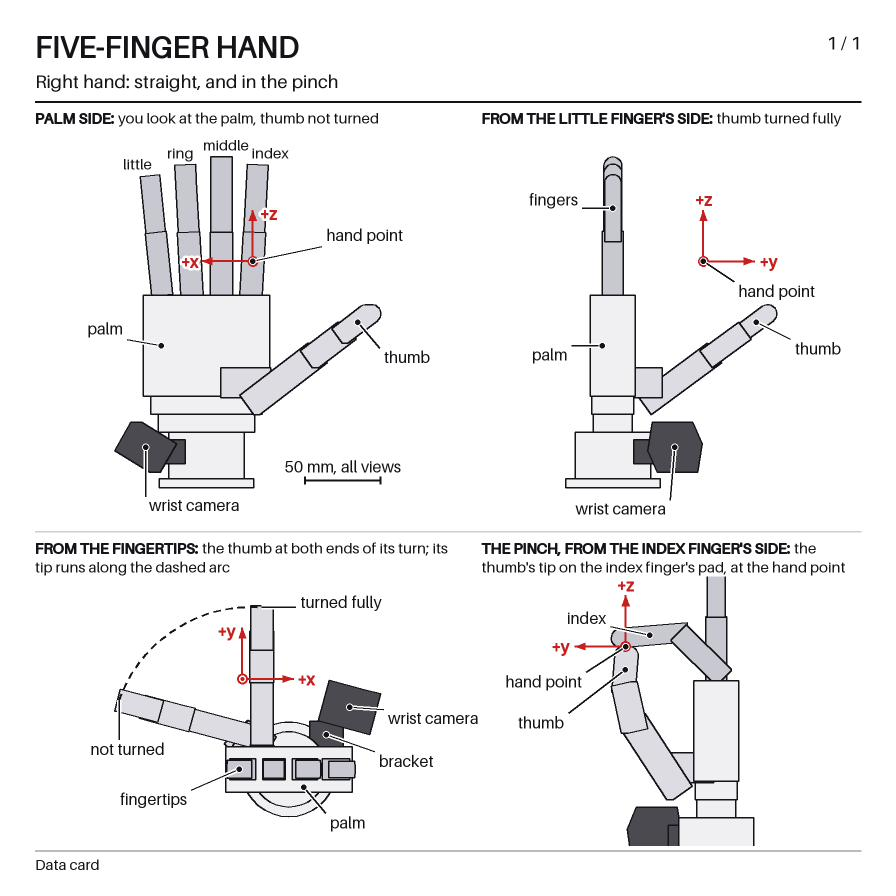

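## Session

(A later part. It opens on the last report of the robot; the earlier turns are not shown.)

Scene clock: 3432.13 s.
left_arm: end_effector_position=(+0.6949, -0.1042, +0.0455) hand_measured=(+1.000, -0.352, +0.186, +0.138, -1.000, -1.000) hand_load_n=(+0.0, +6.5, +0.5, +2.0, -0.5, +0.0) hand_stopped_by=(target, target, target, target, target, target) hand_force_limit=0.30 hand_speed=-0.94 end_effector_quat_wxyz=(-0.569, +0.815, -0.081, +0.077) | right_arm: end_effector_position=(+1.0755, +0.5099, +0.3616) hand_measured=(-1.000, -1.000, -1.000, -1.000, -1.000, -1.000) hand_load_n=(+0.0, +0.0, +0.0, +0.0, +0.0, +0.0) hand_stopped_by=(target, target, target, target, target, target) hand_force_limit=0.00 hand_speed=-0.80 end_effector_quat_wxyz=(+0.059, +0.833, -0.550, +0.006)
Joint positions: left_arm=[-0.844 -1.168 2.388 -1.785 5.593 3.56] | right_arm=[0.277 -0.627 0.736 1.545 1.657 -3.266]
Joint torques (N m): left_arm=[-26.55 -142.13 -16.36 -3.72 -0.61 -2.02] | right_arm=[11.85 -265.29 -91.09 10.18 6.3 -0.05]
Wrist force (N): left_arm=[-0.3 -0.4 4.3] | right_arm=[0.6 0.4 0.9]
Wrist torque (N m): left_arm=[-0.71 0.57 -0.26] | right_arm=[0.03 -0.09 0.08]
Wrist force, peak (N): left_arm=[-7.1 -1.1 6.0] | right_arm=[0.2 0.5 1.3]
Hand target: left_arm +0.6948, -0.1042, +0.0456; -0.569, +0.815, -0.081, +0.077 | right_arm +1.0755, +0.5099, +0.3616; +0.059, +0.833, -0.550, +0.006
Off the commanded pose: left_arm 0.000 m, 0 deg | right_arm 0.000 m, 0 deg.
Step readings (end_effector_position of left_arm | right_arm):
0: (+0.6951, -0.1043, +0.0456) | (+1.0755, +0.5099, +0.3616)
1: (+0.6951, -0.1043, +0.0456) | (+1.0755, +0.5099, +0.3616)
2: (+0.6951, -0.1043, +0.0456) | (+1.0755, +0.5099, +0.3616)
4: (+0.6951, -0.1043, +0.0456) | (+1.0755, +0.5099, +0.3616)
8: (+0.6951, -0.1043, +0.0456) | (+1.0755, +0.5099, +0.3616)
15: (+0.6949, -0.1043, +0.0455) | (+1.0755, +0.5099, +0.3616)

Call:
{"method": "execute_actions", "body": {
  "actions": [
    [[0,0,0,0,0,0,1,-0.35,0.36,0.36,-1,-1,0.5,-0.94,0,0,0,0,0,0,-1,-1,-1,-1,-1,-1,0,-0.8]]
  ]
}}

Call:
{"method": "wait", "body": {
  "seconds": 0.5
}}

Scene clock: 3437.37 s.
left_arm: end_effector_position=(+0.6948, -0.1042, +0.0456) hand_measured=(+1.000, -0.352, +0.222, +0.164, -1.000, -1.000) hand_load_n=(+0.5, +14.0, +8.5, +7.0, -0.5, +0.0) hand_stopped_by=(target, target, force, force, target, target) hand_force_limit=0.50 hand_speed=-0.94 end_effector_quat_wxyz=(-0.569, +0.815, -0.081, +0.077) | right_arm: end_effector_position=(+1.0755, +0.5099, +0.3616) hand_measured=(-1.000, -1.000, -1.000, -1.000, -1.000, -1.000) hand_load_n=(+0.0, +0.0, +0.0, +0.0, +0.0, +0.0) hand_stopped_by=(target, target, target, target, target, target) hand_force_limit=0.00 hand_speed=-0.80 end_effector_quat_wxyz=(+0.059, +0.833, -0.550, +0.006)
Joint positions: left_arm=[-0.844 -1.168 2.388 -1.785 5.593 3.56] | right_arm=[0.277 -0.627 0.736 1.545 1.657 -3.266]
Joint torques (N m): left_arm=[-27.34 -141.7 -21.41 -5.49 -0.58 -1.82] | right_arm=[14.12 -264.24 -87.63 10.72 5.71 0.33]
Wrist force (N): left_arm=[-2.2 -0.8 7.1] | right_arm=[0.1 0.4 1.0]
Wrist torque (N m): left_arm=[-0.65 0.62 -0.30] | right_arm=[0.02 -0.01 0.05]
Wrist force, peak (N): left_arm=[-1.9 -1.0 7.3] | right_arm=[0.6 0.8 1.3]
Hand target: left_arm +0.6948, -0.1042, +0.0456; -0.569, +0.815, -0.081, +0.077 | right_arm +1.0755, +0.5099, +0.3616; +0.059, +0.833, -0.550, +0.006
Off the commanded pose: left_arm 0.000 m, 0 deg | right_arm 0.000 m, 0 deg.
Step readings (end_effector_position of left_arm | right_arm):
0: (+0.6948, -0.1042, +0.0456) | (+1.0755, +0.5099, +0.3616)
1: (+0.6948, -0.1042, +0.0456) | (+1.0755, +0.5099, +0.3616)
2: (+0.6948, -0.1042, +0.0456) | (+1.0755, +0.5099, +0.3616)
4: (+0.6948, -0.1042, +0.0456) | (+1.0755, +0.5099, +0.3616)
8: (+0.6948, -0.1042, +0.0456) | (+1.0755, +0.5099, +0.3616)
15: (+0.6948, -0.1042, +0.0456) | (+1.0755, +0.5099, +0.3616)

Scene clock: 3437.87 s.
left_arm: end_effector_position=(+0.6948, -0.1042, +0.0456) hand_measured=(+1.000, -0.352, +0.222, +0.164, -1.000, -1.000) hand_load_n=(+0.5, +14.0, +8.5, +6.5, +0.0, +0.0) hand_stopped_by=(target, target, force, force, target, target) hand_force_limit=0.50 hand_speed=-0.94 end_effector_quat_wxyz=(-0.569, +0.815, -0.081, +0.077) | right_arm: end_effector_position=(+1.0755, +0.5099, +0.3616) hand_measured=(-1.000, -1.000, -1.000, -1.000, -1.000, -1.000) hand_load_n=(+0.0, +0.0, +0.0, +0.0, +0.0, +0.0) hand_stopped_by=(target, target, target, target, target, target) hand_force_limit=0.00 hand_speed=-0.80 end_effector_quat_wxyz=(+0.059, +0.833, -0.550, +0.006)
Joint positions: left_arm=[-0.844 -1.168 2.388 -1.785 5.593 3.56] | right_arm=[0.277 -0.627 0.736 1.545 1.657 -3.266]
Joint torques (N m): left_arm=[-26.42 -142.11 -26.22 -5.58 -0.8 -1.92] | right_arm=[13.48 -263.64 -88.65 10.22 5.6 0.81]
Wrist force (N): left_arm=[-1.5 -1.0 7.1] | right_arm=[0.6 0.6 1.2]
Wrist torque (N m): left_arm=[-0.68 0.50 -0.25] | right_arm=[0.04 -0.10 0.08]
Wrist force, peak (N): left_arm=[-1.7 -0.9 7.1] | right_arm=[0.4 0.5 1.4]
Hand target: left_arm +0.6948, -0.1042, +0.0456; -0.569, +0.815, -0.081, +0.077 | right_arm +1.0755, +0.5099, +0.3616; +0.059, +0.833, -0.550, +0.006
Off the commanded pose: left_arm 0.000 m, 0 deg | right_arm 0.000 m, 0 deg.
wait: 0.50 s; at rest by 0.17 s

Call:
{"method": "execute_actions", "body": {
  "actions": [
    [[0.0008,-0.0002,0,0,0,0,1,-0.35,0.36,0.36,-1,-1,0.5,-0.94,0,0,0,0,0,0,-1,-1,-1,-1,-1,-1,0,-0.8]]
  ]
}}

Call:
{"method": "execute_actions", "body": {
  "actions": [
    [[0.0008,-0.0002,0,0,0,0,1,-0.35,0.36,0.36,-1,-1,0.5,-0.94,0,0,0,0,0,0,-1,-1,-1,-1,-1,-1,0,-0.8]]
  ]
}}

Scene clock: 3440.77 s.
left_arm: end_effector_position=(+0.6953, -0.1044, +0.0456) hand_measured=(+1.000, -0.352, +0.222, +0.164, -1.000, -1.000) hand_load_n=(+0.5, +14.0, +9.0, +7.0, +0.0, +0.0) hand_stopped_by=(target, target, force, force, target, target) hand_force_limit=0.50 hand_speed=-0.94 end_effector_quat_wxyz=(-0.569, +0.815, -0.081, +0.077) | right_arm: end_effector_position=(+1.0755, +0.5099, +0.3616) hand_measured=(-1.000, -1.000, -1.000, -1.000, -1.000, -1.000) hand_load_n=(+0.0, +0.0, +0.0, +0.0, +0.0, +0.0) hand_stopped_by=(target, target, target, target, target, target) hand_force_limit=0.00 hand_speed=-0.80 end_effector_quat_wxyz=(+0.059, +0.833, -0.550, +0.006)
Joint positions: left_arm=[-0.844 -1.167 2.388 -1.785 5.593 3.56] | right_arm=[0.277 -0.627 0.736 1.545 1.657 -3.266]
Joint torques (N m): left_arm=[15.84 -98.4 -59.37 0.62 7.03 3.6] | right_arm=[10.25 -265.23 -87.5 10.17 5.32 -0.3]
Wrist force (N): left_arm=[-2.1 -0.6 6.9] | right_arm=[0.4 0.5 1.2]
Wrist torque (N m): left_arm=[-0.59 0.46 -0.25] | right_arm=[0.03 -0.07 0.06]
Wrist force, peak (N): left_arm=[-1.9 -0.7 7.6] | right_arm=[0.5 0.3 1.4]
Hand target: left_arm +0.6953, -0.1044, +0.0456; -0.569, +0.815, -0.081, +0.077 | right_arm +1.0755, +0.5099, +0.3616; +0.059, +0.833, -0.550, +0.006
Off the commanded pose: left_arm 0.000 m, 0 deg | right_arm 0.000 m, 0 deg.
Step readings (end_effector_position of left_arm | right_arm):
0: (+0.6948, -0.1042, +0.0456) | (+1.0755, +0.5099, +0.3616)
1: (+0.6948, -0.1042, +0.0456) | (+1.0755, +0.5099, +0.3616)
2: (+0.6949, -0.1043, +0.0456) | (+1.0755, +0.5099, +0.3616)
4: (+0.6950, -0.1043, +0.0456) | (+1.0755, +0.5099, +0.3616)
8: (+0.6952, -0.1044, +0.0456) | (+1.0755, +0.5099, +0.3616)
15: (+0.6953, -0.1044, +0.0456) | (+1.0755, +0.5099, +0.3616)

Scene clock: 3441.47 s.
left_arm: end_effector_position=(+0.6958, -0.1045, +0.0456) hand_measured=(+1.000, -0.352, +0.222, +0.164, -1.000, -1.000) hand_load_n=(+0.5, +14.0, +9.0, +6.5, +0.0, +0.0) hand_stopped_by=(target, target, force, force, target, target) hand_force_limit=0.50 hand_speed=-0.94 end_effector_quat_wxyz=(-0.569, +0.815, -0.081, +0.077) | right_arm: end_effector_position=(+1.0755, +0.5099, +0.3616) hand_measured=(-1.000, -1.000, -1.000, -1.000, -1.000, -1.000) hand_load_n=(+0.0, +0.0, +0.0, +0.0, +0.0, +0.0) hand_stopped_by=(target, target, target, target, target, target) hand_force_limit=0.00 hand_speed=-0.80 end_effector_quat_wxyz=(+0.059, +0.833, -0.550, +0.006)
Joint positions: left_arm=[-0.843 -1.167 2.387 -1.785 5.593 3.561] | right_arm=[0.277 -0.627 0.736 1.545 1.657 -3.266]
Joint torques (N m): left_arm=[16.79 -96.94 -60.5 0.72 6.82 3.33] | right_arm=[9.59 -262.96 -88.25 10.02 5.3 0.54]
Wrist force (N): left_arm=[-2.9 -1.0 7.0] | right_arm=[0.4 0.6 1.1]
Wrist torque (N m): left_arm=[-0.63 0.57 -0.28] | right_arm=[0.05 -0.06 0.07]
Wrist force, peak (N): left_arm=[-2.8 -1.0 7.3] | right_arm=[0.3 0.7 1.1]
Hand target: left_arm +0.6958, -0.1045, +0.0456; -0.569, +0.815, -0.081, +0.077 | right_arm +1.0755, +0.5099, +0.3616; +0.059, +0.833, -0.550, +0.006
Off the commanded pose: left_arm 0.000 m, 0 deg | right_arm 0.000 m, 0 deg.
Step readings (end_effector_position of left_arm | right_arm):
0: (+0.6953, -0.1044, +0.0456) | (+1.0755, +0.5099, +0.3616)
1: (+0.6953, -0.1044, +0.0456) | (+1.0755, +0.5099, +0.3616)
2: (+0.6954, -0.1044, +0.0456) | (+1.0755, +0.5099, +0.3616)
4: (+0.6956, -0.1044, +0.0456) | (+1.0755, +0.5099, +0.3616)
8: (+0.6957, -0.1045, +0.0456) | (+1.0755, +0.5099, +0.3616)
15: (+0.6958, -0.1045, +0.0456) | (+1.0755, +0.5099, +0.3616)

Call:
{"method": "execute_actions", "body": {
  "actions": [
    [[0.0016,-0.0004,0,0,0,0,1,-0.35,0.36,0.36,-1,-1,0.5,-0.94,0,0,0,0,0,0,-1,-1,-1,-1,-1,-1,0,-0.8]]
  ]
}}

Call:
{"method": "execute_actions", "body": {
  "actions": [
    [[0.0008,-0.0002,0,0,0,0,1,-0.35,0.36,0.36,-1,-1,0.5,-0.94,0,0,0,0,0,0,-1,-1,-1,-1,-1,-1,0,-0.8]]
  ]
}}

Scene clock: 3444.67 s.
left_arm: end_effector_position=(+0.6968, -0.1047, +0.0456) hand_measured=(+1.000, -0.352, +0.222, +0.164, -1.000, -1.000) hand_load_n=(+0.5, +14.0, +9.0, +6.5, +0.0, +0.0) hand_stopped_by=(target, target, force, force, target, target) hand_force_limit=0.50 hand_speed=-0.94 end_effector_quat_wxyz=(-0.569, +0.815, -0.081, +0.077) | right_arm: end_effector_position=(+1.0755, +0.5099, +0.3616) hand_measured=(-1.000, -1.000, -1.000, -1.000, -1.000, -1.000) hand_load_n=(+0.0, +0.0, +0.0, +0.0, +0.0, +0.0) hand_stopped_by=(target, target, target, target, target, target) hand_force_limit=0.00 hand_speed=-0.80 end_effector_quat_wxyz=(+0.059, +0.833, -0.550, +0.006)
Joint positions: left_arm=[-0.842 -1.166 2.386 -1.785 5.594 3.561] | right_arm=[0.277 -0.627 0.736 1.545 1.657 -3.266]
Joint torques (N m): left_arm=[14.7 -95.58 -60.64 0.79 7.24 4.77] | right_arm=[13.97 -265.9 -88.29 10.51 5.83 0.44]
Wrist force (N): left_arm=[-3.5 -0.8 7.2] | right_arm=[0.1 0.9 1.0]
Wrist torque (N m): left_arm=[-0.61 0.56 -0.28] | right_arm=[0.10 -0.02 0.06]
Wrist force, peak (N): left_arm=[-2.9 -1.1 7.7] | right_arm=[0.2 0.8 1.3]
Hand target: left_arm +0.6968, -0.1047, +0.0456; -0.569, +0.815, -0.081, +0.077 | right_arm +1.0755, +0.5099, +0.3616; +0.059, +0.833, -0.550, +0.006
Off the commanded pose: left_arm 0.000 m, 0 deg | right_arm 0.000 m, 0 deg.
Step readings (end_effector_position of left_arm | right_arm):
0: (+0.6958, -0.1045, +0.0456) | (+1.0755, +0.5099, +0.3616)
1: (+0.6958, -0.1045, +0.0456) | (+1.0755, +0.5099, +0.3616)
2: (+0.6959, -0.1045, +0.0456) | (+1.0755, +0.5099, +0.3616)
4: (+0.6963, -0.1046, +0.0456) | (+1.0755, +0.5099, +0.3616)
8: (+0.6966, -0.1047, +0.0456) | (+1.0755, +0.5099, +0.3616)
15: (+0.6967, -0.1047, +0.0456) | (+1.0755, +0.5099, +0.3616)

Scene clock: 3445.37 s.
left_arm: end_effector_position=(+0.6972, -0.1048, +0.0456) hand_measured=(+1.000, -0.352, +0.222, +0.164, -1.000, -1.000) hand_load_n=(+0.5, +14.0, +9.0, +7.0, +0.0, +0.0) hand_stopped_by=(target, target, force, force, target, target) hand_force_limit=0.50 hand_speed=-0.94 end_effector_quat_wxyz=(-0.569, +0.815, -0.081, +0.077) | right_arm: end_effector_position=(+1.0755, +0.5099, +0.3616) hand_measured=(-1.000, -1.000, -1.000, -1.000, -1.000, -1.000) hand_load_n=(+0.0, +0.0, +0.0, +0.0, +0.0, +0.0) hand_stopped_by=(target, target, target, target, target, target) hand_force_limit=0.00 hand_speed=-0.80 end_effector_quat_wxyz=(+0.059, +0.833, -0.550, +0.006)
Joint positions: left_arm=[-0.842 -1.166 2.385 -1.785 5.594 3.562] | right_arm=[0.277 -0.627 0.736 1.545 1.657 -3.266]
Joint torques (N m): left_arm=[17.75 -97.72 -61.56 0.58 7.69 5.4] | right_arm=[10.29 -265.12 -86.61 10.26 5.49 0.31]
Wrist force (N): left_arm=[-3.6 -0.7 7.1] | right_arm=[0.4 0.5 0.9]
Wrist torque (N m): left_arm=[-0.59 0.51 -0.25] | right_arm=[0.03 -0.05 0.06]
Wrist force, peak (N): left_arm=[-3.9 -1.2 7.6] | right_arm=[0.6 0.7 1.0]
Hand target: left_arm +0.6972, -0.1048, +0.0456; -0.569, +0.815, -0.081, +0.077 | right_arm +1.0755, +0.5099, +0.3616; +0.059, +0.833, -0.550, +0.006
Off the commanded pose: left_arm 0.000 m, 0 deg | right_arm 0.000 m, 0 deg.
Step readings (end_effector_position of left_arm | right_arm):
0: (+0.6968, -0.1047, +0.0456) | (+1.0755, +0.5099, +0.3616)
1: (+0.6968, -0.1047, +0.0456) | (+1.0755, +0.5099, +0.3616)
2: (+0.6968, -0.1047, +0.0456) | (+1.0755, +0.5099, +0.3616)
4: (+0.6970, -0.1048, +0.0456) | (+1.0755, +0.5099, +0.3616)
8: (+0.6972, -0.1048, +0.0456) | (+1.0755, +0.5099, +0.3616)
15: (+0.6972, -0.1048, +0.0456) | (+1.0755, +0.5099, +0.3616)

Call:
{"method": "execute_actions", "body": {
  "actions": [
    [[0.0017,0.0001,0,0,0,0,1,-0.35,0.36,0.36,-1,-1,0.5,-0.94,0,0,0,0,0,0,-1,-1,-1,-1,-1,-1,0,-0.8]]
  ]
}}

Call:
{"method": "execute_actions", "body": {
  "actions": [
    [[0.0016,-0.0004,0,0,0,0,1,-0.35,0.36,0.36,-1,-1,0.5,-0.94,0,0,0,0,0,0,-1,-1,-1,-1,-1,-1,0,-0.8]]
  ]
}}

Scene clock: 3448.80 s.
left_arm: end_effector_position=(+0.6983, -0.1048, +0.0456) hand_measured=(+1.000, -0.352, +0.222, +0.164, -1.000, -1.000) hand_load_n=(+0.0, +14.5, +8.0, +6.5, -0.5, +0.0) hand_stopped_by=(target, target, force, force, target, target) hand_force_limit=0.50 hand_speed=-0.94 end_effector_quat_wxyz=(-0.569, +0.815, -0.081, +0.077) | right_arm: end_effector_position=(+1.0755, +0.5099, +0.3616) hand_measured=(-1.000, -1.000, -1.000, -1.000, -1.000, -1.000) hand_load_n=(+0.0, +0.0, +0.0, +0.0, +0.0, +0.0) hand_stopped_by=(target, target, target, target, target, target) hand_force_limit=0.00 hand_speed=-0.80 end_effector_quat_wxyz=(+0.059, +0.833, -0.550, +0.006)
Joint positions: left_arm=[-0.841 -1.166 2.384 -1.785 5.595 3.563] | right_arm=[0.277 -0.627 0.736 1.545 1.657 -3.266]
Joint torques (N m): left_arm=[16.82 -99.08 -63.44 -8.25 9.33 4.54] | right_arm=[13.24 -262.39 -87.29 10.61 6.06 0.5]
Wrist force (N): left_arm=[-9.4 -1.2 6.0] | right_arm=[0.3 0.6 0.8]
Wrist torque (N m): left_arm=[-0.64 0.55 -0.20] | right_arm=[0.06 -0.04 0.06]
Wrist force, peak (N): left_arm=[-9.5 -1.3 6.5] | right_arm=[0.2 0.5 1.5]
Hand target: left_arm +0.6983, -0.1048, +0.0456; -0.569, +0.815, -0.081, +0.077 | right_arm +1.0755, +0.5099, +0.3616; +0.059, +0.833, -0.550, +0.006
Off the commanded pose: left_arm 0.000 m, 0 deg | right_arm 0.000 m, 0 deg.
Step readings (end_effector_position of left_arm | right_arm):
0: (+0.6972, -0.1048, +0.0456) | (+1.0755, +0.5099, +0.3616)
1: (+0.6972, -0.1048, +0.0456) | (+1.0755, +0.5099, +0.3616)
2: (+0.6973, -0.1048, +0.0456) | (+1.0755, +0.5099, +0.3616)
4: (+0.6977, -0.1048, +0.0456) | (+1.0755, +0.5099, +0.3616)
8: (+0.6981, -0.1047, +0.0456) | (+1.0755, +0.5099, +0.3616)
15: (+0.6982, -0.1048, +0.0456) | (+1.0755, +0.5099, +0.3616)

Scene clock: 3449.50 s.
left_arm: end_effector_position=(+0.6992, -0.1050, +0.0456) hand_measured=(+1.000, -0.352, +0.222, +0.164, -1.000, -1.000) hand_load_n=(-1.0, +15.0, +7.5, +6.5, -0.5, +0.0) hand_stopped_by=(target, target, force, force, target, target) hand_force_limit=0.50 hand_speed=-0.94 end_effector_quat_wxyz=(-0.569, +0.815, -0.081, +0.077) | right_arm: end_effector_position=(+1.0755, +0.5099, +0.3616) hand_measured=(-1.000, -1.000, -1.000, -1.000, -1.000, -1.000) hand_load_n=(+0.0, +0.0, +0.0, +0.0, -0.5, +0.0) hand_stopped_by=(target, target, target, target, target, target) hand_force_limit=0.00 hand_speed=-0.80 end_effector_quat_wxyz=(+0.059, +0.833, -0.550, +0.006)
Joint positions: left_arm=[-0.84 -1.165 2.383 -1.785 5.596 3.563] | right_arm=[0.277 -0.627 0.736 1.545 1.657 -3.266]
Joint torques (N m): left_arm=[16.14 -98.77 -65.24 -1.32 9.68 4.19] | right_arm=[6.97 -268.16 -89.25 10.22 5.98 0.59]
Wrist force (N): left_arm=[-10.6 -1.9 6.0] | right_arm=[0.2 0.2 0.5]
Wrist torque (N m): left_arm=[-0.66 0.52 -0.18] | right_arm=[0.01 -0.01 0.04]
Wrist force, peak (N): left_arm=[-11.8 -1.8 6.3] | right_arm=[0.1 0.6 1.3]
Hand target: left_arm +0.6992, -0.1050, +0.0456; -0.569, +0.815, -0.081, +0.077 | right_arm +1.0755, +0.5099, +0.3616; +0.059, +0.833, -0.550, +0.006
Off the commanded pose: left_arm 0.000 m, 0 deg | right_arm 0.000 m, 0 deg.
Step readings (end_effector_position of left_arm | right_arm):
0: (+0.6983, -0.1048, +0.0456) | (+1.0755, +0.5099, +0.3616)
1: (+0.6983, -0.1048, +0.0456) | (+1.0755, +0.5099, +0.3616)
2: (+0.6984, -0.1048, +0.0456) | (+1.0755, +0.5099, +0.3616)
4: (+0.6987, -0.1049, +0.0456) | (+1.0755, +0.5099, +0.3616)
8: (+0.6991, -0.1050, +0.0455) | (+1.0755, +0.5099, +0.3616)
15: (+0.6992, -0.1050, +0.0455) | (+1.0755, +0.5099, +0.3616)

Call:
{"method": "execute_actions", "body": {
  "actions": [
    [[-0.0018,-0.0006,0,0,0,0,1,-0.35,0.36,0.36,-1,-1,0.5,-0.94,0,0,0,0,0,0,-1,-1,-1,-1,-1,-1,0,-0.8]]
  ]
}}

Call:
{"method": "execute_actions", "body": {
  "actions": [
    [[0.0008,-0.0002,0,0,0,0,1,-0.35,0.36,0.36,-1,-1,0.5,-0.94,0,0,0,0,0,0,-1,-1,-1,-1,-1,-1,0,-0.8]]
  ]
}}

Call:
{"method": "execute_actions", "body": {
  "actions": [
    [[0.0008,-0.0002,0,0,0,0,1,-0.35,0.36,0.36,-1,-1,0.5,-0.94,0,0,0,0,0,0,-1,-1,-1,-1,-1,-1,0,-0.8]]
  ]
}}

Scene clock: 3453.77 s.
left_arm: end_effector_position=(+0.6982, -0.1054, +0.0455) hand_measured=(+1.000, -0.352, +0.222, +0.164, -1.000, -1.000) hand_load_n=(+0.0, +14.0, +8.5, +6.5, +0.0, +0.0) hand_stopped_by=(target, target, force, force, target, target) hand_force_limit=0.50 hand_speed=-0.94 end_effector_quat_wxyz=(-0.569, +0.815, -0.081, +0.077) | right_arm: end_effector_position=(+1.0755, +0.5099, +0.3616) hand_measured=(-1.000, -1.000, -1.000, -1.000, -1.000, -1.000) hand_load_n=(+0.0, +0.0, +0.0, +0.0, +0.0, +0.0) hand_stopped_by=(target, target, target, target, target, target) hand_force_limit=0.00 hand_speed=-0.80 end_effector_quat_wxyz=(+0.059, +0.833, -0.550, +0.006)
Joint positions: left_arm=[-0.841 -1.165 2.384 -1.784 5.595 3.562] | right_arm=[0.277 -0.627 0.736 1.545 1.657 -3.266]
Joint torques (N m): left_arm=[-31.31 -145.43 -17.1 1.47 -2.12 -1.92] | right_arm=[10.47 -266.55 -89.49 10.2 5.81 0.69]
Wrist force (N): left_arm=[-0.9 -1.5 7.0] | right_arm=[0.6 0.2 1.0]
Wrist torque (N m): left_arm=[-0.68 0.55 -0.32] | right_arm=[-0.01 -0.09 0.06]
Wrist force, peak (N): left_arm=[-11.0 -1.7 6.4] | right_arm=[0.5 1.0 1.3]
Hand target: left_arm +0.6981, -0.1054, +0.0456; -0.569, +0.815, -0.081, +0.077 | right_arm +1.0755, +0.5099, +0.3616; +0.059, +0.833, -0.550, +0.006
Off the commanded pose: left_arm 0.000 m, 0 deg | right_arm 0.000 m, 0 deg.
Step readings (end_effector_position of left_arm | right_arm):
0: (+0.6992, -0.1050, +0.0456) | (+1.0755, +0.5099, +0.3616)
1: (+0.6992, -0.1050, +0.0456) | (+1.0755, +0.5099, +0.3616)
2: (+0.6992, -0.1051, +0.0456) | (+1.0755, +0.5099, +0.3616)
4: (+0.6990, -0.1053, +0.0456) | (+1.0755, +0.5099, +0.3616)
8: (+0.6985, -0.1054, +0.0455) | (+1.0755, +0.5099, +0.3616)
15: (+0.6982, -0.1054, +0.0455) | (+1.0755, +0.5099, +0.3616)

Scene clock: 3454.47 s.
left_arm: end_effector_position=(+0.6986, -0.1055, +0.0456) hand_measured=(+1.000, -0.352, +0.222, +0.164, -1.000, -1.000) hand_load_n=(+0.0, +14.0, +8.5, +6.5, +0.0, +0.0) hand_stopped_by=(target, target, force, force, target, target) hand_force_limit=0.50 hand_speed=-0.94 end_effector_quat_wxyz=(-0.569, +0.815, -0.081, +0.077) | right_arm: end_effector_position=(+1.0755, +0.5099, +0.3616) hand_measured=(-1.000, -1.000, -1.000, -1.000, -1.000, -1.000) hand_load_n=(+0.0, +0.0, +0.0, +0.0, +0.0, +0.0) hand_stopped_by=(target, target, target, target, target, target) hand_force_limit=0.00 hand_speed=-0.80 end_effector_quat_wxyz=(+0.059, +0.833, -0.550, +0.006)
Joint positions: left_arm=[-0.841 -1.165 2.383 -1.784 5.595 3.562] | right_arm=[0.277 -0.627 0.736 1.545 1.657 -3.266]
Joint torques (N m): left_arm=[16.44 -97.05 -60.56 -0.14 7.27 3.45] | right_arm=[10.3 -265.38 -87.74 10.25 5.53 0.88]
Wrist force (N): left_arm=[-3.2 -2.0 7.1] | right_arm=[0.5 0.4 1.3]
Wrist torque (N m): left_arm=[-0.69 0.56 -0.29] | right_arm=[0.00 -0.09 0.07]
Wrist force, peak (N): left_arm=[-3.4 -1.5 7.4] | right_arm=[0.7 0.4 1.2]
Hand target: left_arm +0.6986, -0.1055, +0.0456; -0.569, +0.815, -0.081, +0.077 | right_arm +1.0755, +0.5099, +0.3616; +0.059, +0.833, -0.550, +0.006
Off the commanded pose: left_arm 0.000 m, 0 deg | right_arm 0.000 m, 0 deg.
Step readings (end_effector_position of left_arm | right_arm):
0: (+0.6982, -0.1054, +0.0455) | (+1.0755, +0.5099, +0.3616)
1: (+0.6982, -0.1054, +0.0455) | (+1.0755, +0.5099, +0.3616)
2: (+0.6982, -0.1054, +0.0455) | (+1.0755, +0.5099, +0.3616)
4: (+0.6982, -0.1053, +0.0455) | (+1.0755, +0.5099, +0.3616)
8: (+0.6984, -0.1054, +0.0456) | (+1.0755, +0.5099, +0.3616)
15: (+0.6986, -0.1055, +0.0456) | (+1.0755, +0.5099, +0.3616)

Scene clock: 3455.17 s.
left_arm: end_effector_position=(+0.6991, -0.1056, +0.0456) hand_measured=(+1.000, -0.352, +0.222, +0.164, -1.000, -1.000) hand_load_n=(+0.0, +13.5, +8.5, +7.0, +0.0, +0.0) hand_stopped_by=(target, target, force, force, target, target) hand_force_limit=0.50 hand_speed=-0.94 end_effector_quat_wxyz=(-0.569, +0.815, -0.081, +0.077) | right_arm: end_effector_position=(+1.0755, +0.5099, +0.3616) hand_measured=(-1.000, -1.000, -1.000, -1.000, -1.000, -1.000) hand_load_n=(+0.0, +0.0, +0.0, +0.0, +0.0, +0.0) hand_stopped_by=(target, target, target, target, target, target) hand_force_limit=0.00 hand_speed=-0.80 end_effector_quat_wxyz=(+0.059, +0.833, -0.550, +0.006)
Joint positions: left_arm=[-0.841 -1.165 2.383 -1.784 5.595 3.563] | right_arm=[0.277 -0.627 0.736 1.545 1.657 -3.266]
Joint torques (N m): left_arm=[17.83 -97.71 -60.17 0.85 7.34 3.47] | right_arm=[11.96 -265.72 -87.98 10.65 5.38 0.76]
Wrist force (N): left_arm=[-3.1 -1.5 7.3] | right_arm=[0.5 0.5 0.8]
Wrist torque (N m): left_arm=[-0.63 0.55 -0.30] | right_arm=[0.05 -0.07 0.07]
Wrist force, peak (N): left_arm=[-2.8 -2.0 7.6] | right_arm=[0.3 0.4 1.5]
Hand target: left_arm +0.6991, -0.1056, +0.0456; -0.569, +0.815, -0.081, +0.077 | right_arm +1.0755, +0.5099, +0.3616; +0.059, +0.833, -0.550, +0.006
Off the commanded pose: left_arm 0.000 m, 0 deg | right_arm 0.000 m, 0 deg.
Step readings (end_effector_position of left_arm | right_arm):
0: (+0.6986, -0.1055, +0.0456) | (+1.0755, +0.5099, +0.3616)
1: (+0.6986, -0.1055, +0.0456) | (+1.0755, +0.5099, +0.3616)
2: (+0.6987, -0.1055, +0.0456) | (+1.0755, +0.5099, +0.3616)
4: (+0.6989, -0.1056, +0.0456) | (+1.0755, +0.5099, +0.3616)
8: (+0.6990, -0.1056, +0.0456) | (+1.0755, +0.5099, +0.3616)
15: (+0.6991, -0.1056, +0.0456) | (+1.0755, +0.5099, +0.3616)

Call:
{"method": "execute_actions", "body": {
  "actions": [
    [[0.0008,-0.00025,0,0,0,0,1,-0.35,0.36,0.36,-1,-1,0.5,-0.94,0,0,0,0,0,0,-1,-1,-1,-1,-1,-1,0,-0.8]]
  ]
}}

Call:
{"method": "execute_actions", "body": {
  "actions": [
    [[0.0016,-0.00045,0,0,0,0,1,-0.35,0.36,0.36,-1,-1,0.5,-0.94,0,0,0,0,0,0,-1,-1,-1,-1,-1,-1,0,-0.8]]
  ]
}}

Scene clock: 3459.57 s.
left_arm: end_effector_position=(+0.6996, -0.1058, +0.0456) hand_measured=(+1.000, -0.352, +0.222, +0.164, -1.000, -1.000) hand_load_n=(+0.0, +14.0, +8.5, +7.0, +0.0, +0.0) hand_stopped_by=(target, target, force, force, target, target) hand_force_limit=0.50 hand_speed=-0.94 end_effector_quat_wxyz=(-0.569, +0.815, -0.081, +0.077) | right_arm: end_effector_position=(+1.0755, +0.5099, +0.3616) hand_measured=(-1.000, -1.000, -1.000, -1.000, -1.000, -1.000) hand_load_n=(+0.0, +0.0, +0.0, +0.0, +0.0, +0.0) hand_stopped_by=(target, target, target, target, target, target) hand_force_limit=0.00 hand_speed=-0.80 end_effector_quat_wxyz=(+0.059, +0.833, -0.550, +0.006)
Joint positions: left_arm=[-0.84 -1.164 2.382 -1.784 5.596 3.563] | right_arm=[0.277 -0.627 0.736 1.545 1.657 -3.266]
Joint torques (N m): left_arm=[18.09 -98.01 -59.06 0.76 7.18 3.61] | right_arm=[13.29 -265.55 -87.78 10.34 5.51 1.06]
Wrist force (N): left_arm=[-2.4 -1.9 7.4] | right_arm=[0.6 0.6 1.0]
Wrist torque (N m): left_arm=[-0.71 0.53 -0.28] | right_arm=[0.06 -0.09 0.08]
Wrist force, peak (N): left_arm=[-3.3 -1.7 7.7] | right_arm=[0.5 0.5 1.4]
Hand target: left_arm +0.6996, -0.1058, +0.0456; -0.569, +0.815, -0.081, +0.077 | right_arm +1.0755, +0.5099, +0.3616; +0.059, +0.833, -0.550, +0.006
Off the commanded pose: left_arm 0.000 m, 0 deg | right_arm 0.000 m, 0 deg.
Step readings (end_effector_position of left_arm | right_arm):
0: (+0.6991, -0.1056, +0.0456) | (+1.0755, +0.5099, +0.3616)
1: (+0.6991, -0.1056, +0.0456) | (+1.0755, +0.5099, +0.3616)
2: (+0.6992, -0.1056, +0.0456) | (+1.0755, +0.5099, +0.3616)
4: (+0.6993, -0.1057, +0.0456) | (+1.0755, +0.5099, +0.3616)
8: (+0.6995, -0.1058, +0.0456) | (+1.0755, +0.5099, +0.3616)
15: (+0.6996, -0.1058, +0.0456) | (+1.0755, +0.5099, +0.3616)

Scene clock: 3460.27 s.
left_arm: end_effector_position=(+0.7005, -0.1060, +0.0456) hand_measured=(+1.000, -0.352, +0.222, +0.164, -1.000, -1.000) hand_load_n=(+0.0, +13.5, +9.0, +7.0, +0.0, +0.0) hand_stopped_by=(target, target, force, force, target, target) hand_force_limit=0.50 hand_speed=-0.94 end_effector_quat_wxyz=(-0.569, +0.815, -0.081, +0.077) | right_arm: end_effector_position=(+1.0755, +0.5099, +0.3616) hand_measured=(-1.000, -1.000, -1.000, -1.000, -1.000, -1.000) hand_load_n=(+0.0, +0.0, +0.0, +0.0, +0.0, +0.0) hand_stopped_by=(target, target, target, target, target, target) hand_force_limit=0.00 hand_speed=-0.80 end_effector_quat_wxyz=(+0.059, +0.833, -0.550, +0.006)
Joint positions: left_arm=[-0.839 -1.164 2.381 -1.784 5.596 3.564] | right_arm=[0.277 -0.627 0.736 1.545 1.657 -3.266]
Joint torques (N m): left_arm=[17.59 -94.67 -62.39 0.81 7.12 4.93] | right_arm=[11.47 -266.05 -88.31 10.73 5.77 0.59]
Wrist force (N): left_arm=[-1.9 -1.4 7.2] | right_arm=[0.1 0.5 0.8]
Wrist torque (N m): left_arm=[-0.60 0.44 -0.27] | right_arm=[0.05 0.00 0.04]
Wrist force, peak (N): left_arm=[-2.6 -1.5 7.7] | right_arm=[0.4 0.7 1.4]
Hand target: left_arm +0.7005, -0.1060, +0.0456; -0.569, +0.815, -0.081, +0.077 | right_arm +1.0755, +0.5099, +0.3616; +0.059, +0.833, -0.550, +0.006
Off the commanded pose: left_arm 0.000 m, 0 deg | right_arm 0.000 m, 0 deg.
Step readings (end_effector_position of left_arm | right_arm):
0: (+0.6996, -0.1058, +0.0456) | (+1.0755, +0.5099, +0.3616)
1: (+0.6996, -0.1058, +0.0456) | (+1.0755, +0.5099, +0.3616)
2: (+0.6997, -0.1058, +0.0456) | (+1.0755, +0.5099, +0.3616)
4: (+0.7001, -0.1059, +0.0456) | (+1.0755, +0.5099, +0.3616)
8: (+0.7004, -0.1060, +0.0456) | (+1.0755, +0.5099, +0.3616)
15: (+0.7005, -0.1060, +0.0456) | (+1.0755, +0.5099, +0.3616)

Call:
{"method": "execute_actions", "body": {
  "actions": [
    [[0.0016,-0.00045,0.0004,0,0,0,1,-0.35,0.36,0.36,-1,-1,0.5,-0.94,0,0,0,0,0,0,-1,-1,-1,-1,-1,-1,0,-0.8]]
  ]
}}

Call:
{"method": "execute_actions", "body": {
  "actions": [
    [[0.0016,-0.00045,0,0,0,0,1,-0.35,0.36,0.36,-1,-1,0.5,-0.94,0,0,0,0,0,0,-1,-1,-1,-1,-1,-1,0,-0.8]]
  ]
}}

Call:
{"method": "execute_actions", "body": {
  "actions": [
    [[0.0016,-0.00045,0,0,0,0,1,-0.35,0.36,0.36,-1,-1,0.5,-0.94,0,0,0,0,0,0,-1,-1,-1,-1,-1,-1,0,-0.8]]
  ]
}}

Scene clock: 3464.33 s.
left_arm: end_effector_position=(+0.7015, -0.1063, +0.0458) hand_measured=(+1.000, -0.352, +0.222, +0.164, -1.000, -1.000) hand_load_n=(+0.0, +14.0, +9.0, +6.5, +0.0, +0.0) hand_stopped_by=(target, target, force, force, target, target) hand_force_limit=0.50 hand_speed=-0.94 end_effector_quat_wxyz=(-0.569, +0.815, -0.081, +0.077) | right_arm: end_effector_position=(+1.0755, +0.5099, +0.3616) hand_measured=(-1.000, -1.000, -1.000, -1.000, -1.000, -1.000) hand_load_n=(+0.0, +0.0, +0.0, +0.0, +0.0, +0.0) hand_stopped_by=(target, target, target, target, target, target) hand_force_limit=0.00 hand_speed=-0.80 end_effector_quat_wxyz=(+0.059, +0.833, -0.550, +0.006)
Joint positions: left_arm=[-0.839 -1.164 2.379 -1.783 5.597 3.564] | right_arm=[0.277 -0.627 0.736 1.545 1.657 -3.266]
Joint torques (N m): left_arm=[14.77 -100.78 -62.14 0.45 7.24 5.08] | right_arm=[10.71 -262.96 -88.93 10.5 5.66 0.62]
Wrist force (N): left_arm=[-3.9 -0.9 7.3] | right_arm=[0.4 0.6 1.2]
Wrist torque (N m): left_arm=[-0.62 0.51 -0.28] | right_arm=[0.04 -0.06 0.07]
Wrist force, peak (N): left_arm=[-3.9 -0.7 7.9] | right_arm=[0.4 1.0 1.2]
Hand target: left_arm +0.7015, -0.1063, +0.0458; -0.569, +0.815, -0.081, +0.077 | right_arm +1.0755, +0.5099, +0.3616; +0.059, +0.833, -0.550, +0.006
Off the commanded pose: left_arm 0.000 m, 0 deg | right_arm 0.000 m, 0 deg.
Step readings (end_effector_position of left_arm | right_arm):
0: (+0.7005, -0.1060, +0.0456) | (+1.0755, +0.5099, +0.3616)
1: (+0.7006, -0.1060, +0.0456) | (+1.0755, +0.5099, +0.3616)
2: (+0.7007, -0.1061, +0.0456) | (+1.0755, +0.5099, +0.3616)
4: (+0.7010, -0.1062, +0.0457) | (+1.0755, +0.5099, +0.3616)
8: (+0.7014, -0.1063, +0.0458) | (+1.0755, +0.5099, +0.3616)
15: (+0.7015, -0.1063, +0.0458) | (+1.0755, +0.5099, +0.3616)

Scene clock: 3465.03 s.
left_arm: end_effector_position=(+0.7025, -0.1066, +0.0458) hand_measured=(+1.000, -0.352, +0.222, +0.164, -1.000, -1.000) hand_load_n=(+0.0, +14.0, +9.0, +6.5, +0.0, +0.0) hand_stopped_by=(target, target, force, force, target, target) hand_force_limit=0.50 hand_speed=-0.94 end_effector_quat_wxyz=(-0.569, +0.815, -0.081, +0.077) | right_arm: end_effector_position=(+1.0755, +0.5099, +0.3616) hand_measured=(-1.000, -1.000, -1.000, -1.000, -1.000, -1.000) hand_load_n=(+0.0, -0.5, +0.0, +0.0, +0.0, +0.0) hand_stopped_by=(target, target, target, target, target, target) hand_force_limit=0.00 hand_speed=-0.80 end_effector_quat_wxyz=(+0.059, +0.833, -0.550, +0.006)
Joint positions: left_arm=[-0.838 -1.163 2.378 -1.783 5.598 3.565] | right_arm=[0.277 -0.627 0.736 1.545 1.657 -3.266]
Joint torques (N m): left_arm=[19.36 -99.46 -64.82 0.62 8.15 4.89] | right_arm=[10.35 -262.84 -87.79 10.22 5.51 0.28]
Wrist force (N): left_arm=[-4.9 -1.0 7.9] | right_arm=[0.2 0.5 0.8]
Wrist torque (N m): left_arm=[-0.69 0.52 -0.26] | right_arm=[0.06 -0.02 0.05]
Wrist force, peak (N): left_arm=[-5.1 -0.6 8.1] | right_arm=[0.5 0.9 1.2]
Hand target: left_arm +0.7025, -0.1066, +0.0458; -0.569, +0.815, -0.081, +0.077 | right_arm +1.0755, +0.5099, +0.3616; +0.059, +0.833, -0.550, +0.006
Off the commanded pose: left_arm 0.000 m, 0 deg | right_arm 0.000 m, 0 deg.
Step readings (end_effector_position of left_arm | right_arm):
0: (+0.7015, -0.1063, +0.0458) | (+1.0755, +0.5099, +0.3616)
1: (+0.7015, -0.1063, +0.0458) | (+1.0755, +0.5099, +0.3616)
2: (+0.7016, -0.1063, +0.0458) | (+1.0755, +0.5099, +0.3616)
4: (+0.7020, -0.1064, +0.0458) | (+1.0755, +0.5099, +0.3616)
8: (+0.7023, -0.1065, +0.0458) | (+1.0755, +0.5099, +0.3616)
15: (+0.7024, -0.1066, +0.0458) | (+1.0755, +0.5099, +0.3616)

Scene clock: 3465.73 s.
left_arm: end_effector_position=(+0.7034, -0.1068, +0.0458) hand_measured=(+1.000, -0.352, +0.222, +0.164, -1.000, -1.000) hand_load_n=(+0.0, +14.0, +9.0, +6.5, +0.0, +0.0) hand_stopped_by=(target, target, force, force, target, target) hand_force_limit=0.50 hand_speed=-0.94 end_effector_quat_wxyz=(-0.569, +0.815, -0.081, +0.077) | right_arm: end_effector_position=(+1.0755, +0.5099, +0.3616) hand_measured=(-1.000, -1.000, -1.000, -1.000, -1.000, -1.000) hand_load_n=(+0.0, +0.0, -0.5, +0.0, +0.0, +0.0) hand_stopped_by=(target, target, target, target, target, target) hand_force_limit=0.00 hand_speed=-0.80 end_effector_quat_wxyz=(+0.059, +0.833, -0.550, +0.006)
Joint positions: left_arm=[-0.837 -1.162 2.377 -1.783 5.598 3.566] | right_arm=[0.277 -0.627 0.736 1.545 1.657 -3.266]
Joint torques (N m): left_arm=[14.05 -98.13 -62.87 -0.16 8.55 4.81] | right_arm=[13.24 -263.81 -87.65 10.39 5.52 0.69]
Wrist force (N): left_arm=[-6.1 -0.5 8.1] | right_arm=[0.2 1.0 0.9]
Wrist torque (N m): left_arm=[-0.66 0.52 -0.26] | right_arm=[0.12 -0.03 0.07]
Wrist force, peak (N): left_arm=[-6.3 -0.4 8.4] | right_arm=[0.4 0.6 1.3]
Hand target: left_arm +0.7034, -0.1068, +0.0458; -0.569, +0.815, -0.081, +0.077 | right_arm +1.0755, +0.5099, +0.3616; +0.059, +0.833, -0.550, +0.006
Off the commanded pose: left_arm 0.000 m, 0 deg | right_arm 0.000 m, 0 deg.
Step readings (end_effector_position of left_arm | right_arm):
0: (+0.7025, -0.1066, +0.0458) | (+1.0755, +0.5099, +0.3616)
1: (+0.7025, -0.1066, +0.0458) | (+1.0755, +0.5099, +0.3616)
2: (+0.7026, -0.1066, +0.0458) | (+1.0755, +0.5099, +0.3616)
4: (+0.7029, -0.1067, +0.0458) | (+1.0755, +0.5099, +0.3616)
8: (+0.7033, -0.1068, +0.0458) | (+1.0755, +0.5099, +0.3616)
15: (+0.7034, -0.1068, +0.0458) | (+1.0755, +0.5099, +0.3616)

Call:
{"method": "execute_actions", "body": {
  "actions": [
    [[0.0001,0.0005,0,0,0,0,1,-0.35,0.36,0.36,-1,-1,0.5,-0.94,0,0,0,0,0,0,-1,-1,-1,-1,-1,-1,0,-0.8]]
  ]
}}

Call:
{"method": "execute_actions", "body": {
  "actions": [
    [[0.0008,-0.0002,0,0,0,0,1,-0.35,0.36,0.36,-1,-1,0.5,-0.94,0,0,0,0,0,0,-1,-1,-1,-1,-1,-1,0,-0.8]]
  ]
}}

Scene clock: 3469.77 s.
left_arm: end_effector_position=(+0.7035, -0.1066, +0.0458) hand_measured=(+1.000, -0.352, +0.222, +0.164, -1.000, -1.000) hand_load_n=(+0.0, +14.5, +9.0, +6.5, +0.0, -0.5) hand_stopped_by=(target, target, force, force, target, target) hand_force_limit=0.50 hand_speed=-0.94 end_effector_quat_wxyz=(-0.569, +0.815, -0.081, +0.077) | right_arm: end_effector_position=(+1.0755, +0.5099, +0.3616) hand_measured=(-1.000, -1.000, -1.000, -1.000, -1.000, -1.000) hand_load_n=(+0.0, +0.0, +0.0, +0.0, +0.0, +0.0) hand_stopped_by=(target, target, target, target, target, target) hand_force_limit=0.00 hand_speed=-0.80 end_effector_quat_wxyz=(+0.059, +0.833, -0.550, +0.006)
Joint positions: left_arm=[-0.837 -1.162 2.377 -1.783 5.599 3.566] | right_arm=[0.277 -0.627 0.736 1.545 1.657 -3.266]
Joint torques (N m): left_arm=[13.26 -125.08 -21.44 -8.27 8.09 4.67] | right_arm=[10.62 -267.02 -87.49 10.34 5.31 0.85]
Wrist force (N): left_arm=[-5.4 0.2 7.5] | right_arm=[0.2 0.3 1.1]
Wrist torque (N m): left_arm=[-0.60 0.51 -0.27] | right_arm=[0.01 -0.03 0.05]
Wrist force, peak (N): left_arm=[-6.5 -0.5 8.6] | right_arm=[0.5 0.5 1.3]
Hand target: left_arm +0.7035, -0.1065, +0.0458; -0.569, +0.815, -0.081, +0.077 | right_arm +1.0755, +0.5099, +0.3616; +0.059, +0.833, -0.550, +0.006
Off the commanded pose: left_arm 0.000 m, 0 deg | right_arm 0.000 m, 0 deg.
Step readings (end_effector_position of left_arm | right_arm):
0: (+0.7034, -0.1068, +0.0458) | (+1.0755, +0.5099, +0.3616)
1: (+0.7034, -0.1068, +0.0458) | (+1.0755, +0.5099, +0.3616)
2: (+0.7034, -0.1068, +0.0458) | (+1.0755, +0.5099, +0.3616)
4: (+0.7035, -0.1067, +0.0458) | (+1.0755, +0.5099, +0.3616)
8: (+0.7036, -0.1067, +0.0458) | (+1.0755, +0.5099, +0.3616)
15: (+0.7036, -0.1066, +0.0458) | (+1.0755, +0.5099, +0.3616)

Scene clock: 3470.47 s.
left_arm: end_effector_position=(+0.7040, -0.1067, +0.0458) hand_measured=(+1.000, -0.352, +0.222, +0.164, -1.000, -1.000) hand_load_n=(+0.0, +14.0, +8.5, +7.0, +0.0, +0.0) hand_stopped_by=(target, target, force, force, target, target) hand_force_limit=0.50 hand_speed=-0.94 end_effector_quat_wxyz=(-0.569, +0.815, -0.081, +0.077) | right_arm: end_effector_position=(+1.0755, +0.5099, +0.3616) hand_measured=(-1.000, -1.000, -1.000, -1.000, -1.000, -1.000) hand_load_n=(+0.0, +0.0, +0.0, +0.0, +0.0, +0.0) hand_stopped_by=(target, target, target, target, target, target) hand_force_limit=0.00 hand_speed=-0.80 end_effector_quat_wxyz=(+0.059, +0.833, -0.550, +0.006)
Joint positions: left_arm=[-0.836 -1.162 2.376 -1.783 5.599 3.566] | right_arm=[0.277 -0.627 0.736 1.545 1.657 -3.266]
Joint torques (N m): left_arm=[18.18 -101.25 -66.2 -1.19 8.92 4.52] | right_arm=[12.95 -264.08 -89.65 10.26 5.59 0.37]
Wrist force (N): left_arm=[-8.3 -0.1 8.8] | right_arm=[0.1 0.8 0.9]
Wrist torque (N m): left_arm=[-0.66 0.55 -0.24] | right_arm=[0.10 0.00 0.06]
Wrist force, peak (N): left_arm=[-8.3 -0.1 8.8] | right_arm=[0.4 0.5 1.3]
Hand target: left_arm +0.7040, -0.1067, +0.0458; -0.569, +0.815, -0.081, +0.077 | right_arm +1.0755, +0.5099, +0.3616; +0.059, +0.833, -0.550, +0.006
Off the commanded pose: left_arm 0.000 m, 0 deg | right_arm 0.000 m, 0 deg.
Step readings (end_effector_position of left_arm | right_arm):
0: (+0.7035, -0.1066, +0.0458) | (+1.0755, +0.5099, +0.3616)
1: (+0.7035, -0.1066, +0.0458) | (+1.0755, +0.5099, +0.3616)
2: (+0.7035, -0.1065, +0.0458) | (+1.0755, +0.5099, +0.3616)
4: (+0.7036, -0.1065, +0.0458) | (+1.0755, +0.5099, +0.3616)
8: (+0.7038, -0.1065, +0.0458) | (+1.0755, +0.5099, +0.3616)
15: (+0.7039, -0.1066, +0.0458) | (+1.0755, +0.5099, +0.3616)

Call:
{"method": "execute_actions", "body": {
  "actions": [
    [[-0.0008,0.0009,0,0,0,0,1,-0.35,0.36,0.36,-1,-1,0.5,-0.94,0,0,0,0,0,0,-1,-1,-1,-1,-1,-1,0,-0.8]]
  ]
}}

Call:
{"method": "execute_actions", "body": {
  "actions": [
    [[0.0008,-0.0002,0,0,0,0,1,-0.35,0.36,0.36,-1,-1,0.5,-0.94,0,0,0,0,0,0,-1,-1,-1,-1,-1,-1,0,-0.8]]
  ]
}}

Call:
{"method": "execute_actions", "body": {
  "actions": [
    [[0.0008,-0.0002,0,0,0,0,1,-0.35,0.36,0.36,-1,-1,0.5,-0.94,0,0,0,0,0,0,-1,-1,-1,-1,-1,-1,0,-0.8]]
  ]
}}

Scene clock: 3476.67 s.
left_arm: end_effector_position=(+0.7035, -0.1062, +0.0458) hand_measured=(+1.000, -0.352, +0.222, +0.164, -1.000, -1.000) hand_load_n=(+0.0, +14.5, +8.0, +6.0, +0.0, +0.0) hand_stopped_by=(target, target, force, force, target, target) hand_force_limit=0.50 hand_speed=-0.94 end_effector_quat_wxyz=(-0.569, +0.815, -0.081, +0.077) | right_arm: end_effector_position=(+1.0755, +0.5099, +0.3616) hand_measured=(-1.000, -1.000, -1.000, -1.000, -1.000, -1.000) hand_load_n=(+0.0, +0.0, +0.0, +0.0, +0.0, +0.0) hand_stopped_by=(target, target, target, target, target, target) hand_force_limit=0.00 hand_speed=-0.80 end_effector_quat_wxyz=(+0.059, +0.833, -0.550, +0.006)
Joint positions: left_arm=[-0.836 -1.163 2.377 -1.784 5.599 3.566] | right_arm=[0.277 -0.627 0.736 1.545 1.657 -3.266]
Joint torques (N m): left_arm=[14.32 -146.54 -17.11 -4.82 4.01 4.77] | right_arm=[12.37 -262.3 -88.83 10.03 5.32 0.71]
Wrist force (N): left_arm=[2.7 0.7 7.0] | right_arm=[0.3 0.4 0.9]
Wrist torque (N m): left_arm=[-0.68 0.51 -0.34] | right_arm=[0.03 -0.05 0.06]
Wrist force, peak (N): left_arm=[-8.5 -0.1 8.6] | right_arm=[0.9 0.5 1.4]
Hand target: left_arm +0.7035, -0.1061, +0.0458; -0.569, +0.815, -0.081, +0.077 | right_arm +1.0755, +0.5099, +0.3616; +0.059, +0.833, -0.550, +0.006
Off the commanded pose: left_arm 0.000 m, 0 deg | right_arm 0.000 m, 0 deg.
Step readings (end_effector_position of left_arm | right_arm):
0: (+0.7040, -0.1067, +0.0458) | (+1.0755, +0.5099, +0.3616)
1: (+0.7040, -0.1067, +0.0458) | (+1.0755, +0.5099, +0.3616)
2: (+0.7040, -0.1067, +0.0458) | (+1.0755, +0.5099, +0.3616)
4: (+0.7039, -0.1066, +0.0458) | (+1.0755, +0.5099, +0.3616)
8: (+0.7037, -0.1064, +0.0458) | (+1.0755, +0.5099, +0.3616)
15: (+0.7036, -0.1062, +0.0458) | (+1.0755, +0.5099, +0.3616)

Scene clock: 3477.37 s.
left_arm: end_effector_position=(+0.7039, -0.1062, +0.0458) hand_measured=(+1.000, -0.352, +0.222, +0.164, -1.000, -1.000) hand_load_n=(+0.0, +15.0, +7.5, +6.5, +0.0, +0.0) hand_stopped_by=(target, target, force, force, target, target) hand_force_limit=0.50 hand_speed=-0.94 end_effector_quat_wxyz=(-0.569, +0.815, -0.081, +0.077) | right_arm: end_effector_position=(+1.0755, +0.5099, +0.3616) hand_measured=(-1.000, -1.000, -1.000, -1.000, -1.000, -1.000) hand_load_n=(+0.0, +0.0, +0.0, +0.0, +0.0, +0.0) hand_stopped_by=(target, target, target, target, target, target) hand_force_limit=0.00 hand_speed=-0.80 end_effector_quat_wxyz=(+0.059, +0.833, -0.550, +0.006)
Joint positions: left_arm=[-0.836 -1.162 2.377 -1.784 5.599 3.567] | right_arm=[0.277 -0.627 0.736 1.545 1.657 -3.266]
Joint torques (N m): left_arm=[16.22 -100.29 -63.5 0.24 8.39 5.01] | right_arm=[10.38 -264.46 -89.07 10.63 5.94 0.64]
Wrist force (N): left_arm=[-6.9 -0.1 7.8] | right_arm=[0.4 0.6 1.2]
Wrist torque (N m): left_arm=[-0.65 0.58 -0.26] | right_arm=[0.04 -0.07 0.07]
Wrist force, peak (N): left_arm=[-6.9 -0.1 7.8] | right_arm=[0.8 0.6 1.3]
Hand target: left_arm +0.7040, -0.1062, +0.0458; -0.569, +0.815, -0.081, +0.077 | right_arm +1.0755, +0.5099, +0.3616; +0.059, +0.833, -0.550, +0.006
Off the commanded pose: left_arm 0.000 m, 0 deg | right_arm 0.000 m, 0 deg.
Step readings (end_effector_position of left_arm | right_arm):
0: (+0.7035, -0.1062, +0.0458) | (+1.0755, +0.5099, +0.3616)
1: (+0.7035, -0.1061, +0.0458) | (+1.0755, +0.5099, +0.3616)
2: (+0.7035, -0.1061, +0.0458) | (+1.0755, +0.5099, +0.3616)
4: (+0.7036, -0.1060, +0.0458) | (+1.0755, +0.5099, +0.3616)
8: (+0.7038, -0.1061, +0.0458) | (+1.0755, +0.5099, +0.3616)
15: (+0.7039, -0.1062, +0.0458) | (+1.0755, +0.5099, +0.3616)

Scene clock: 3478.07 s.
left_arm: end_effector_position=(+0.7044, -0.1064, +0.0458) hand_measured=(+1.000, -0.352, +0.222, +0.164, -1.000, -1.000) hand_load_n=(+0.0, +14.5, +8.0, +7.0, +0.0, +0.0) hand_stopped_by=(target, target, force, force, target, target) hand_force_limit=0.50 hand_speed=-0.94 end_effector_quat_wxyz=(-0.569, +0.815, -0.081, +0.077) | right_arm: end_effector_position=(+1.0755, +0.5099, +0.3616) hand_measured=(-1.000, -1.000, -1.000, -1.000, -1.000, -1.000) hand_load_n=(+0.0, +0.0, +0.0, +0.0, +0.0, +0.0) hand_stopped_by=(target, target, target, target, target, target) hand_force_limit=0.00 hand_speed=-0.80 end_effector_quat_wxyz=(+0.059, +0.833, -0.550, +0.006)
Joint positions: left_arm=[-0.836 -1.162 2.376 -1.784 5.6 3.567] | right_arm=[0.277 -0.627 0.736 1.545 1.657 -3.266]
Joint torques (N m): left_arm=[16.6 -100.23 -65.06 -0.5 9.34 4.93] | right_arm=[10.98 -266.72 -86.66 10.3 5.44 0.51]
Wrist force (N): left_arm=[-8.5 0.3 7.6] | right_arm=[0.5 0.6 1.1]
Wrist torque (N m): left_arm=[-0.61 0.57 -0.25] | right_arm=[0.05 -0.08 0.07]
Wrist force, peak (N): left_arm=[-9.7 0.0 8.1] | right_arm=[0.4 0.7 1.3]
Hand target: left_arm +0.7044, -0.1064, +0.0458; -0.569, +0.815, -0.081, +0.077 | right_arm +1.0755, +0.5099, +0.3616; +0.059, +0.833, -0.550, +0.006
Off the commanded pose: left_arm 0.000 m, 0 deg | right_arm 0.000 m, 0 deg.
Step readings (end_effector_position of left_arm | right_arm):
0: (+0.7039, -0.1062, +0.0458) | (+1.0755, +0.5099, +0.3616)
1: (+0.7039, -0.1062, +0.0458) | (+1.0755, +0.5099, +0.3616)
2: (+0.7040, -0.1062, +0.0458) | (+1.0755, +0.5099, +0.3616)
4: (+0.7042, -0.1063, +0.0458) | (+1.0755, +0.5099, +0.3616)
8: (+0.7044, -0.1063, +0.0458) | (+1.0755, +0.5099, +0.3616)
15: (+0.7044, -0.1064, +0.0458) | (+1.0755, +0.5099, +0.3616)

Call:
{"method": "execute_actions", "body": {
  "actions": [
    [[-0.0005,0.0001,0,0,0,0,1,-0.35,0.2,0.149,-1,-1,0.5,-0.94,0,0,0,0,0,0,-1,-1,-1,-1,-1,-1,0,-0.8]]
  ]
}}

Scene clock: 3481.93 s.
left_arm: end_effector_position=(+0.7042, -0.1063, +0.0458) hand_measured=(+1.000, -0.352, +0.200, +0.148, -1.000, -1.000) hand_load_n=(+0.0, +12.0, +1.0, +2.0, +0.0, +0.0) hand_stopped_by=(target, target, target, target, target, target) hand_force_limit=0.50 hand_speed=-0.94 end_effector_quat_wxyz=(-0.569, +0.815, -0.081, +0.077) | right_arm: end_effector_position=(+1.0755, +0.5099, +0.3616) hand_measured=(-1.000, -1.000, -1.000, -1.000, -1.000, -1.000) hand_load_n=(+0.0, +0.0, +0.0, +0.0, +0.0, +0.0) hand_stopped_by=(target, target, target, target, target, target) hand_force_limit=0.00 hand_speed=-0.80 end_effector_quat_wxyz=(+0.059, +0.833, -0.550, +0.006)
Joint positions: left_arm=[-0.836 -1.162 2.376 -1.784 5.6 3.567] | right_arm=[0.277 -0.627 0.736 1.545 1.657 -3.266]
Joint torques (N m): left_arm=[-24.95 -146.59 -16.07 -3.98 -0.47 -1.69] | right_arm=[11.7 -262.38 -86.47 10.54 5.82 0.67]
Wrist force (N): left_arm=[-1.1 1.3 3.2] | right_arm=[0.4 0.7 1.1]
Wrist torque (N m): left_arm=[-0.65 0.43 -0.28] | right_arm=[0.06 -0.06 0.07]
Wrist force, peak (N): left_arm=[-8.8 0.0 8.0] | right_arm=[0.2 0.9 1.2]
Hand target: left_arm +0.7041, -0.1063, +0.0458; -0.569, +0.815, -0.081, +0.077 | right_arm +1.0755, +0.5099, +0.3616; +0.059, +0.833, -0.550, +0.006
Off the commanded pose: left_arm 0.000 m, 0 deg | right_arm 0.000 m, 0 deg.
Step readings (end_effector_position of left_arm | right_arm):
0: (+0.7044, -0.1064, +0.0458) | (+1.0755, +0.5099, +0.3616)
1: (+0.7044, -0.1064, +0.0458) | (+1.0755, +0.5099, +0.3616)
2: (+0.7044, -0.1064, +0.0458) | (+1.0755, +0.5099, +0.3616)
4: (+0.7044, -0.1064, +0.0458) | (+1.0755, +0.5099, +0.3616)
8: (+0.7044, -0.1064, +0.0458) | (+1.0755, +0.5099, +0.3616)
15: (+0.7042, -0.1063, +0.0458) | (+1.0755, +0.5099, +0.3616)

Call:
{"method": "execute_actions", "body": {
  "actions": [
    [[0,0,0,0,0,0,1,-0.35,0.37,0.37,-1,-1,0.5,-0.94,0,0,0,0,0,0,-1,-1,-1,-1,-1,-1,0,-0.8]]
  ]
}}

Call:
{"method": "execute_actions", "body": {
  "actions": [
    [[0.0008,-0.0002,0,0,0,0,1,-0.35,0.37,0.37,-1,-1,0.5,-0.94,0,0,0,0,0,0,-1,-1,-1,-1,-1,-1,0,-0.8]]
  ]
}}

Call:
{"method": "execute_actions", "body": {
  "actions": [
    [[0.0008,-0.0002,0,0,0,0,1,-0.35,0.37,0.37,-1,-1,0.5,-0.94,0,0,0,0,0,0,-1,-1,-1,-1,-1,-1,0,-0.8]]
  ]
}}

Scene clock: 3487.63 s.
left_arm: end_effector_position=(+0.7041, -0.1063, +0.0458) hand_measured=(+1.000, -0.352, +0.220, +0.162, -1.000, -1.000) hand_load_n=(+0.0, +13.0, +7.5, +7.0, +0.0, +0.0) hand_stopped_by=(target, target, force, force, target, target) hand_force_limit=0.50 hand_speed=-0.94 end_effector_quat_wxyz=(-0.569, +0.815, -0.081, +0.077) | right_arm: end_effector_position=(+1.0755, +0.5099, +0.3616) hand_measured=(-1.000, -1.000, -1.000, -1.000, -1.000, -1.000) hand_load_n=(+0.0, +0.0, +0.0, +0.0, +0.0, +0.0) hand_stopped_by=(target, target, target, target, target, target) hand_force_limit=0.00 hand_speed=-0.80 end_effector_quat_wxyz=(+0.059, +0.833, -0.550, +0.006)
Joint positions: left_arm=[-0.836 -1.162 2.377 -1.784 5.6 3.567] | right_arm=[0.277 -0.627 0.736 1.545 1.657 -3.266]
Joint torques (N m): left_arm=[-27.25 -145.54 -20.04 -5.69 -0.73 -2.3] | right_arm=[11.11 -266.71 -87.61 10.43 6.13 0.53]
Wrist force (N): left_arm=[-0.5 0.4 7.4] | right_arm=[0.4 0.7 1.1]
Wrist torque (N m): left_arm=[-0.68 0.51 -0.30] | right_arm=[0.07 -0.06 0.07]
Wrist force, peak (N): left_arm=[-0.8 0.2 7.6] | right_arm=[0.2 0.8 1.3]
Hand target: left_arm +0.7041, -0.1063, +0.0458; -0.569, +0.815, -0.081, +0.077 | right_arm +1.0755, +0.5099, +0.3616; +0.059, +0.833, -0.550, +0.006
Off the commanded pose: left_arm 0.000 m, 0 deg | right_arm 0.000 m, 0 deg.
Step readings (end_effector_position of left_arm | right_arm):
0: (+0.7041, -0.1063, +0.0458) | (+1.0755, +0.5099, +0.3616)
1: (+0.7041, -0.1063, +0.0458) | (+1.0755, +0.5099, +0.3616)
2: (+0.7041, -0.1063, +0.0458) | (+1.0755, +0.5099, +0.3616)
4: (+0.7041, -0.1063, +0.0458) | (+1.0755, +0.5099, +0.3616)
8: (+0.7041, -0.1063, +0.0458) | (+1.0755, +0.5099, +0.3616)
15: (+0.7041, -0.1063, +0.0458) | (+1.0755, +0.5099, +0.3616)

Scene clock: 3488.33 s.
left_arm: end_effector_position=(+0.7046, -0.1064, +0.0458) hand_measured=(+1.000, -0.352, +0.220, +0.162, -1.000, -1.000) hand_load_n=(-0.5, +13.5, +7.5, +7.0, +0.0, +0.0) hand_stopped_by=(target, target, force, force, target, target) hand_force_limit=0.50 hand_speed=-0.94 end_effector_quat_wxyz=(-0.569, +0.815, -0.081, +0.077) | right_arm: end_effector_position=(+1.0755, +0.5099, +0.3616) hand_measured=(-1.000, -1.000, -1.000, -1.000, -1.000, -1.000) hand_load_n=(+0.0, +0.0, +0.0, +0.0, +0.0, +0.0) hand_stopped_by=(target, target, target, target, target, target) hand_force_limit=0.00 hand_speed=-0.80 end_effector_quat_wxyz=(+0.059, +0.833, -0.550, +0.006)
Joint positions: left_arm=[-0.835 -1.162 2.376 -1.784 5.6 3.567] | right_arm=[0.277 -0.627 0.736 1.545 1.657 -3.266]
Joint torques (N m): left_arm=[14.62 -101.42 -66.64 0.05 9.24 4.62] | right_arm=[11.67 -265.23 -87.08 10.52 5.53 0.47]
Wrist force (N): left_arm=[-9.1 -0.3 7.7] | right_arm=[0.5 0.7 0.9]
Wrist torque (N m): left_arm=[-0.68 0.57 -0.23] | right_arm=[0.08 -0.07 0.08]
Wrist force, peak (N): left_arm=[-9.3 -0.2 7.8] | right_arm=[0.3 0.9 1.3]
Hand target: left_arm +0.7046, -0.1064, +0.0458; -0.569, +0.815, -0.081, +0.077 | right_arm +1.0755, +0.5099, +0.3616; +0.059, +0.833, -0.550, +0.006
Off the commanded pose: left_arm 0.000 m, 0 deg | right_arm 0.000 m, 0 deg.
Step readings (end_effector_position of left_arm | right_arm):
0: (+0.7041, -0.1063, +0.0458) | (+1.0755, +0.5099, +0.3616)
1: (+0.7041, -0.1063, +0.0458) | (+1.0755, +0.5099, +0.3616)
2: (+0.7041, -0.1063, +0.0458) | (+1.0755, +0.5099, +0.3616)
4: (+0.7042, -0.1063, +0.0458) | (+1.0755, +0.5099, +0.3616)
8: (+0.7044, -0.1064, +0.0458) | (+1.0755, +0.5099, +0.3616)
15: (+0.7046, -0.1064, +0.0458) | (+1.0755, +0.5099, +0.3616)

Scene clock: 3489.03 s.
left_arm: end_effector_position=(+0.7051, -0.1065, +0.0458) hand_measured=(+1.000, -0.352, +0.220, +0.162, -1.000, -1.000) hand_load_n=(+0.0, +13.5, +7.5, +7.0, +0.0, +0.0) hand_stopped_by=(target, target, force, force, target, target) hand_force_limit=0.50 hand_speed=-0.94 end_effector_quat_wxyz=(-0.569, +0.815, -0.081, +0.077) | right_arm: end_effector_position=(+1.0755, +0.5099, +0.3616) hand_measured=(-1.000, -1.000, -1.000, -1.000, -1.000, -1.000) hand_load_n=(+0.0, +0.0, +0.0, +0.0, +0.0, -0.5) hand_stopped_by=(target, target, target, target, target, target) hand_force_limit=0.00 hand_speed=-0.80 end_effector_quat_wxyz=(+0.059, +0.833, -0.550, +0.006)
Joint positions: left_arm=[-0.835 -1.162 2.375 -1.784 5.6 3.567] | right_arm=[0.277 -0.627 0.736 1.545 1.657 -3.266]
Joint torques (N m): left_arm=[17.15 -102.69 -64.36 -0.03 9.24 4.67] | right_arm=[9.69 -262.02 -88.55 10.2 5.83 0.21]
Wrist force (N): left_arm=[-7.9 -0.3 7.7] | right_arm=[0.6 0.2 0.9]
Wrist torque (N m): left_arm=[-0.68 0.54 -0.22] | right_arm=[-0.01 -0.08 0.07]
Wrist force, peak (N): left_arm=[-9.0 -0.3 7.7] | right_arm=[0.2 0.9 1.2]
Hand target: left_arm +0.7051, -0.1065, +0.0458; -0.569, +0.815, -0.081, +0.077 | right_arm +1.0755, +0.5099, +0.3616; +0.059, +0.833, -0.550, +0.006
Off the commanded pose: left_arm 0.000 m, 0 deg | right_arm 0.000 m, 0 deg.
Step readings (end_effector_position of left_arm | right_arm):
0: (+0.7046, -0.1064, +0.0458) | (+1.0755, +0.5099, +0.3616)
1: (+0.7046, -0.1064, +0.0458) | (+1.0755, +0.5099, +0.3616)
2: (+0.7047, -0.1064, +0.0458) | (+1.0755, +0.5099, +0.3616)
4: (+0.7049, -0.1065, +0.0458) | (+1.0755, +0.5099, +0.3616)
8: (+0.7050, -0.1065, +0.0458) | (+1.0755, +0.5099, +0.3616)
15: (+0.7051, -0.1065, +0.0458) | (+1.0755, +0.5099, +0.3616)


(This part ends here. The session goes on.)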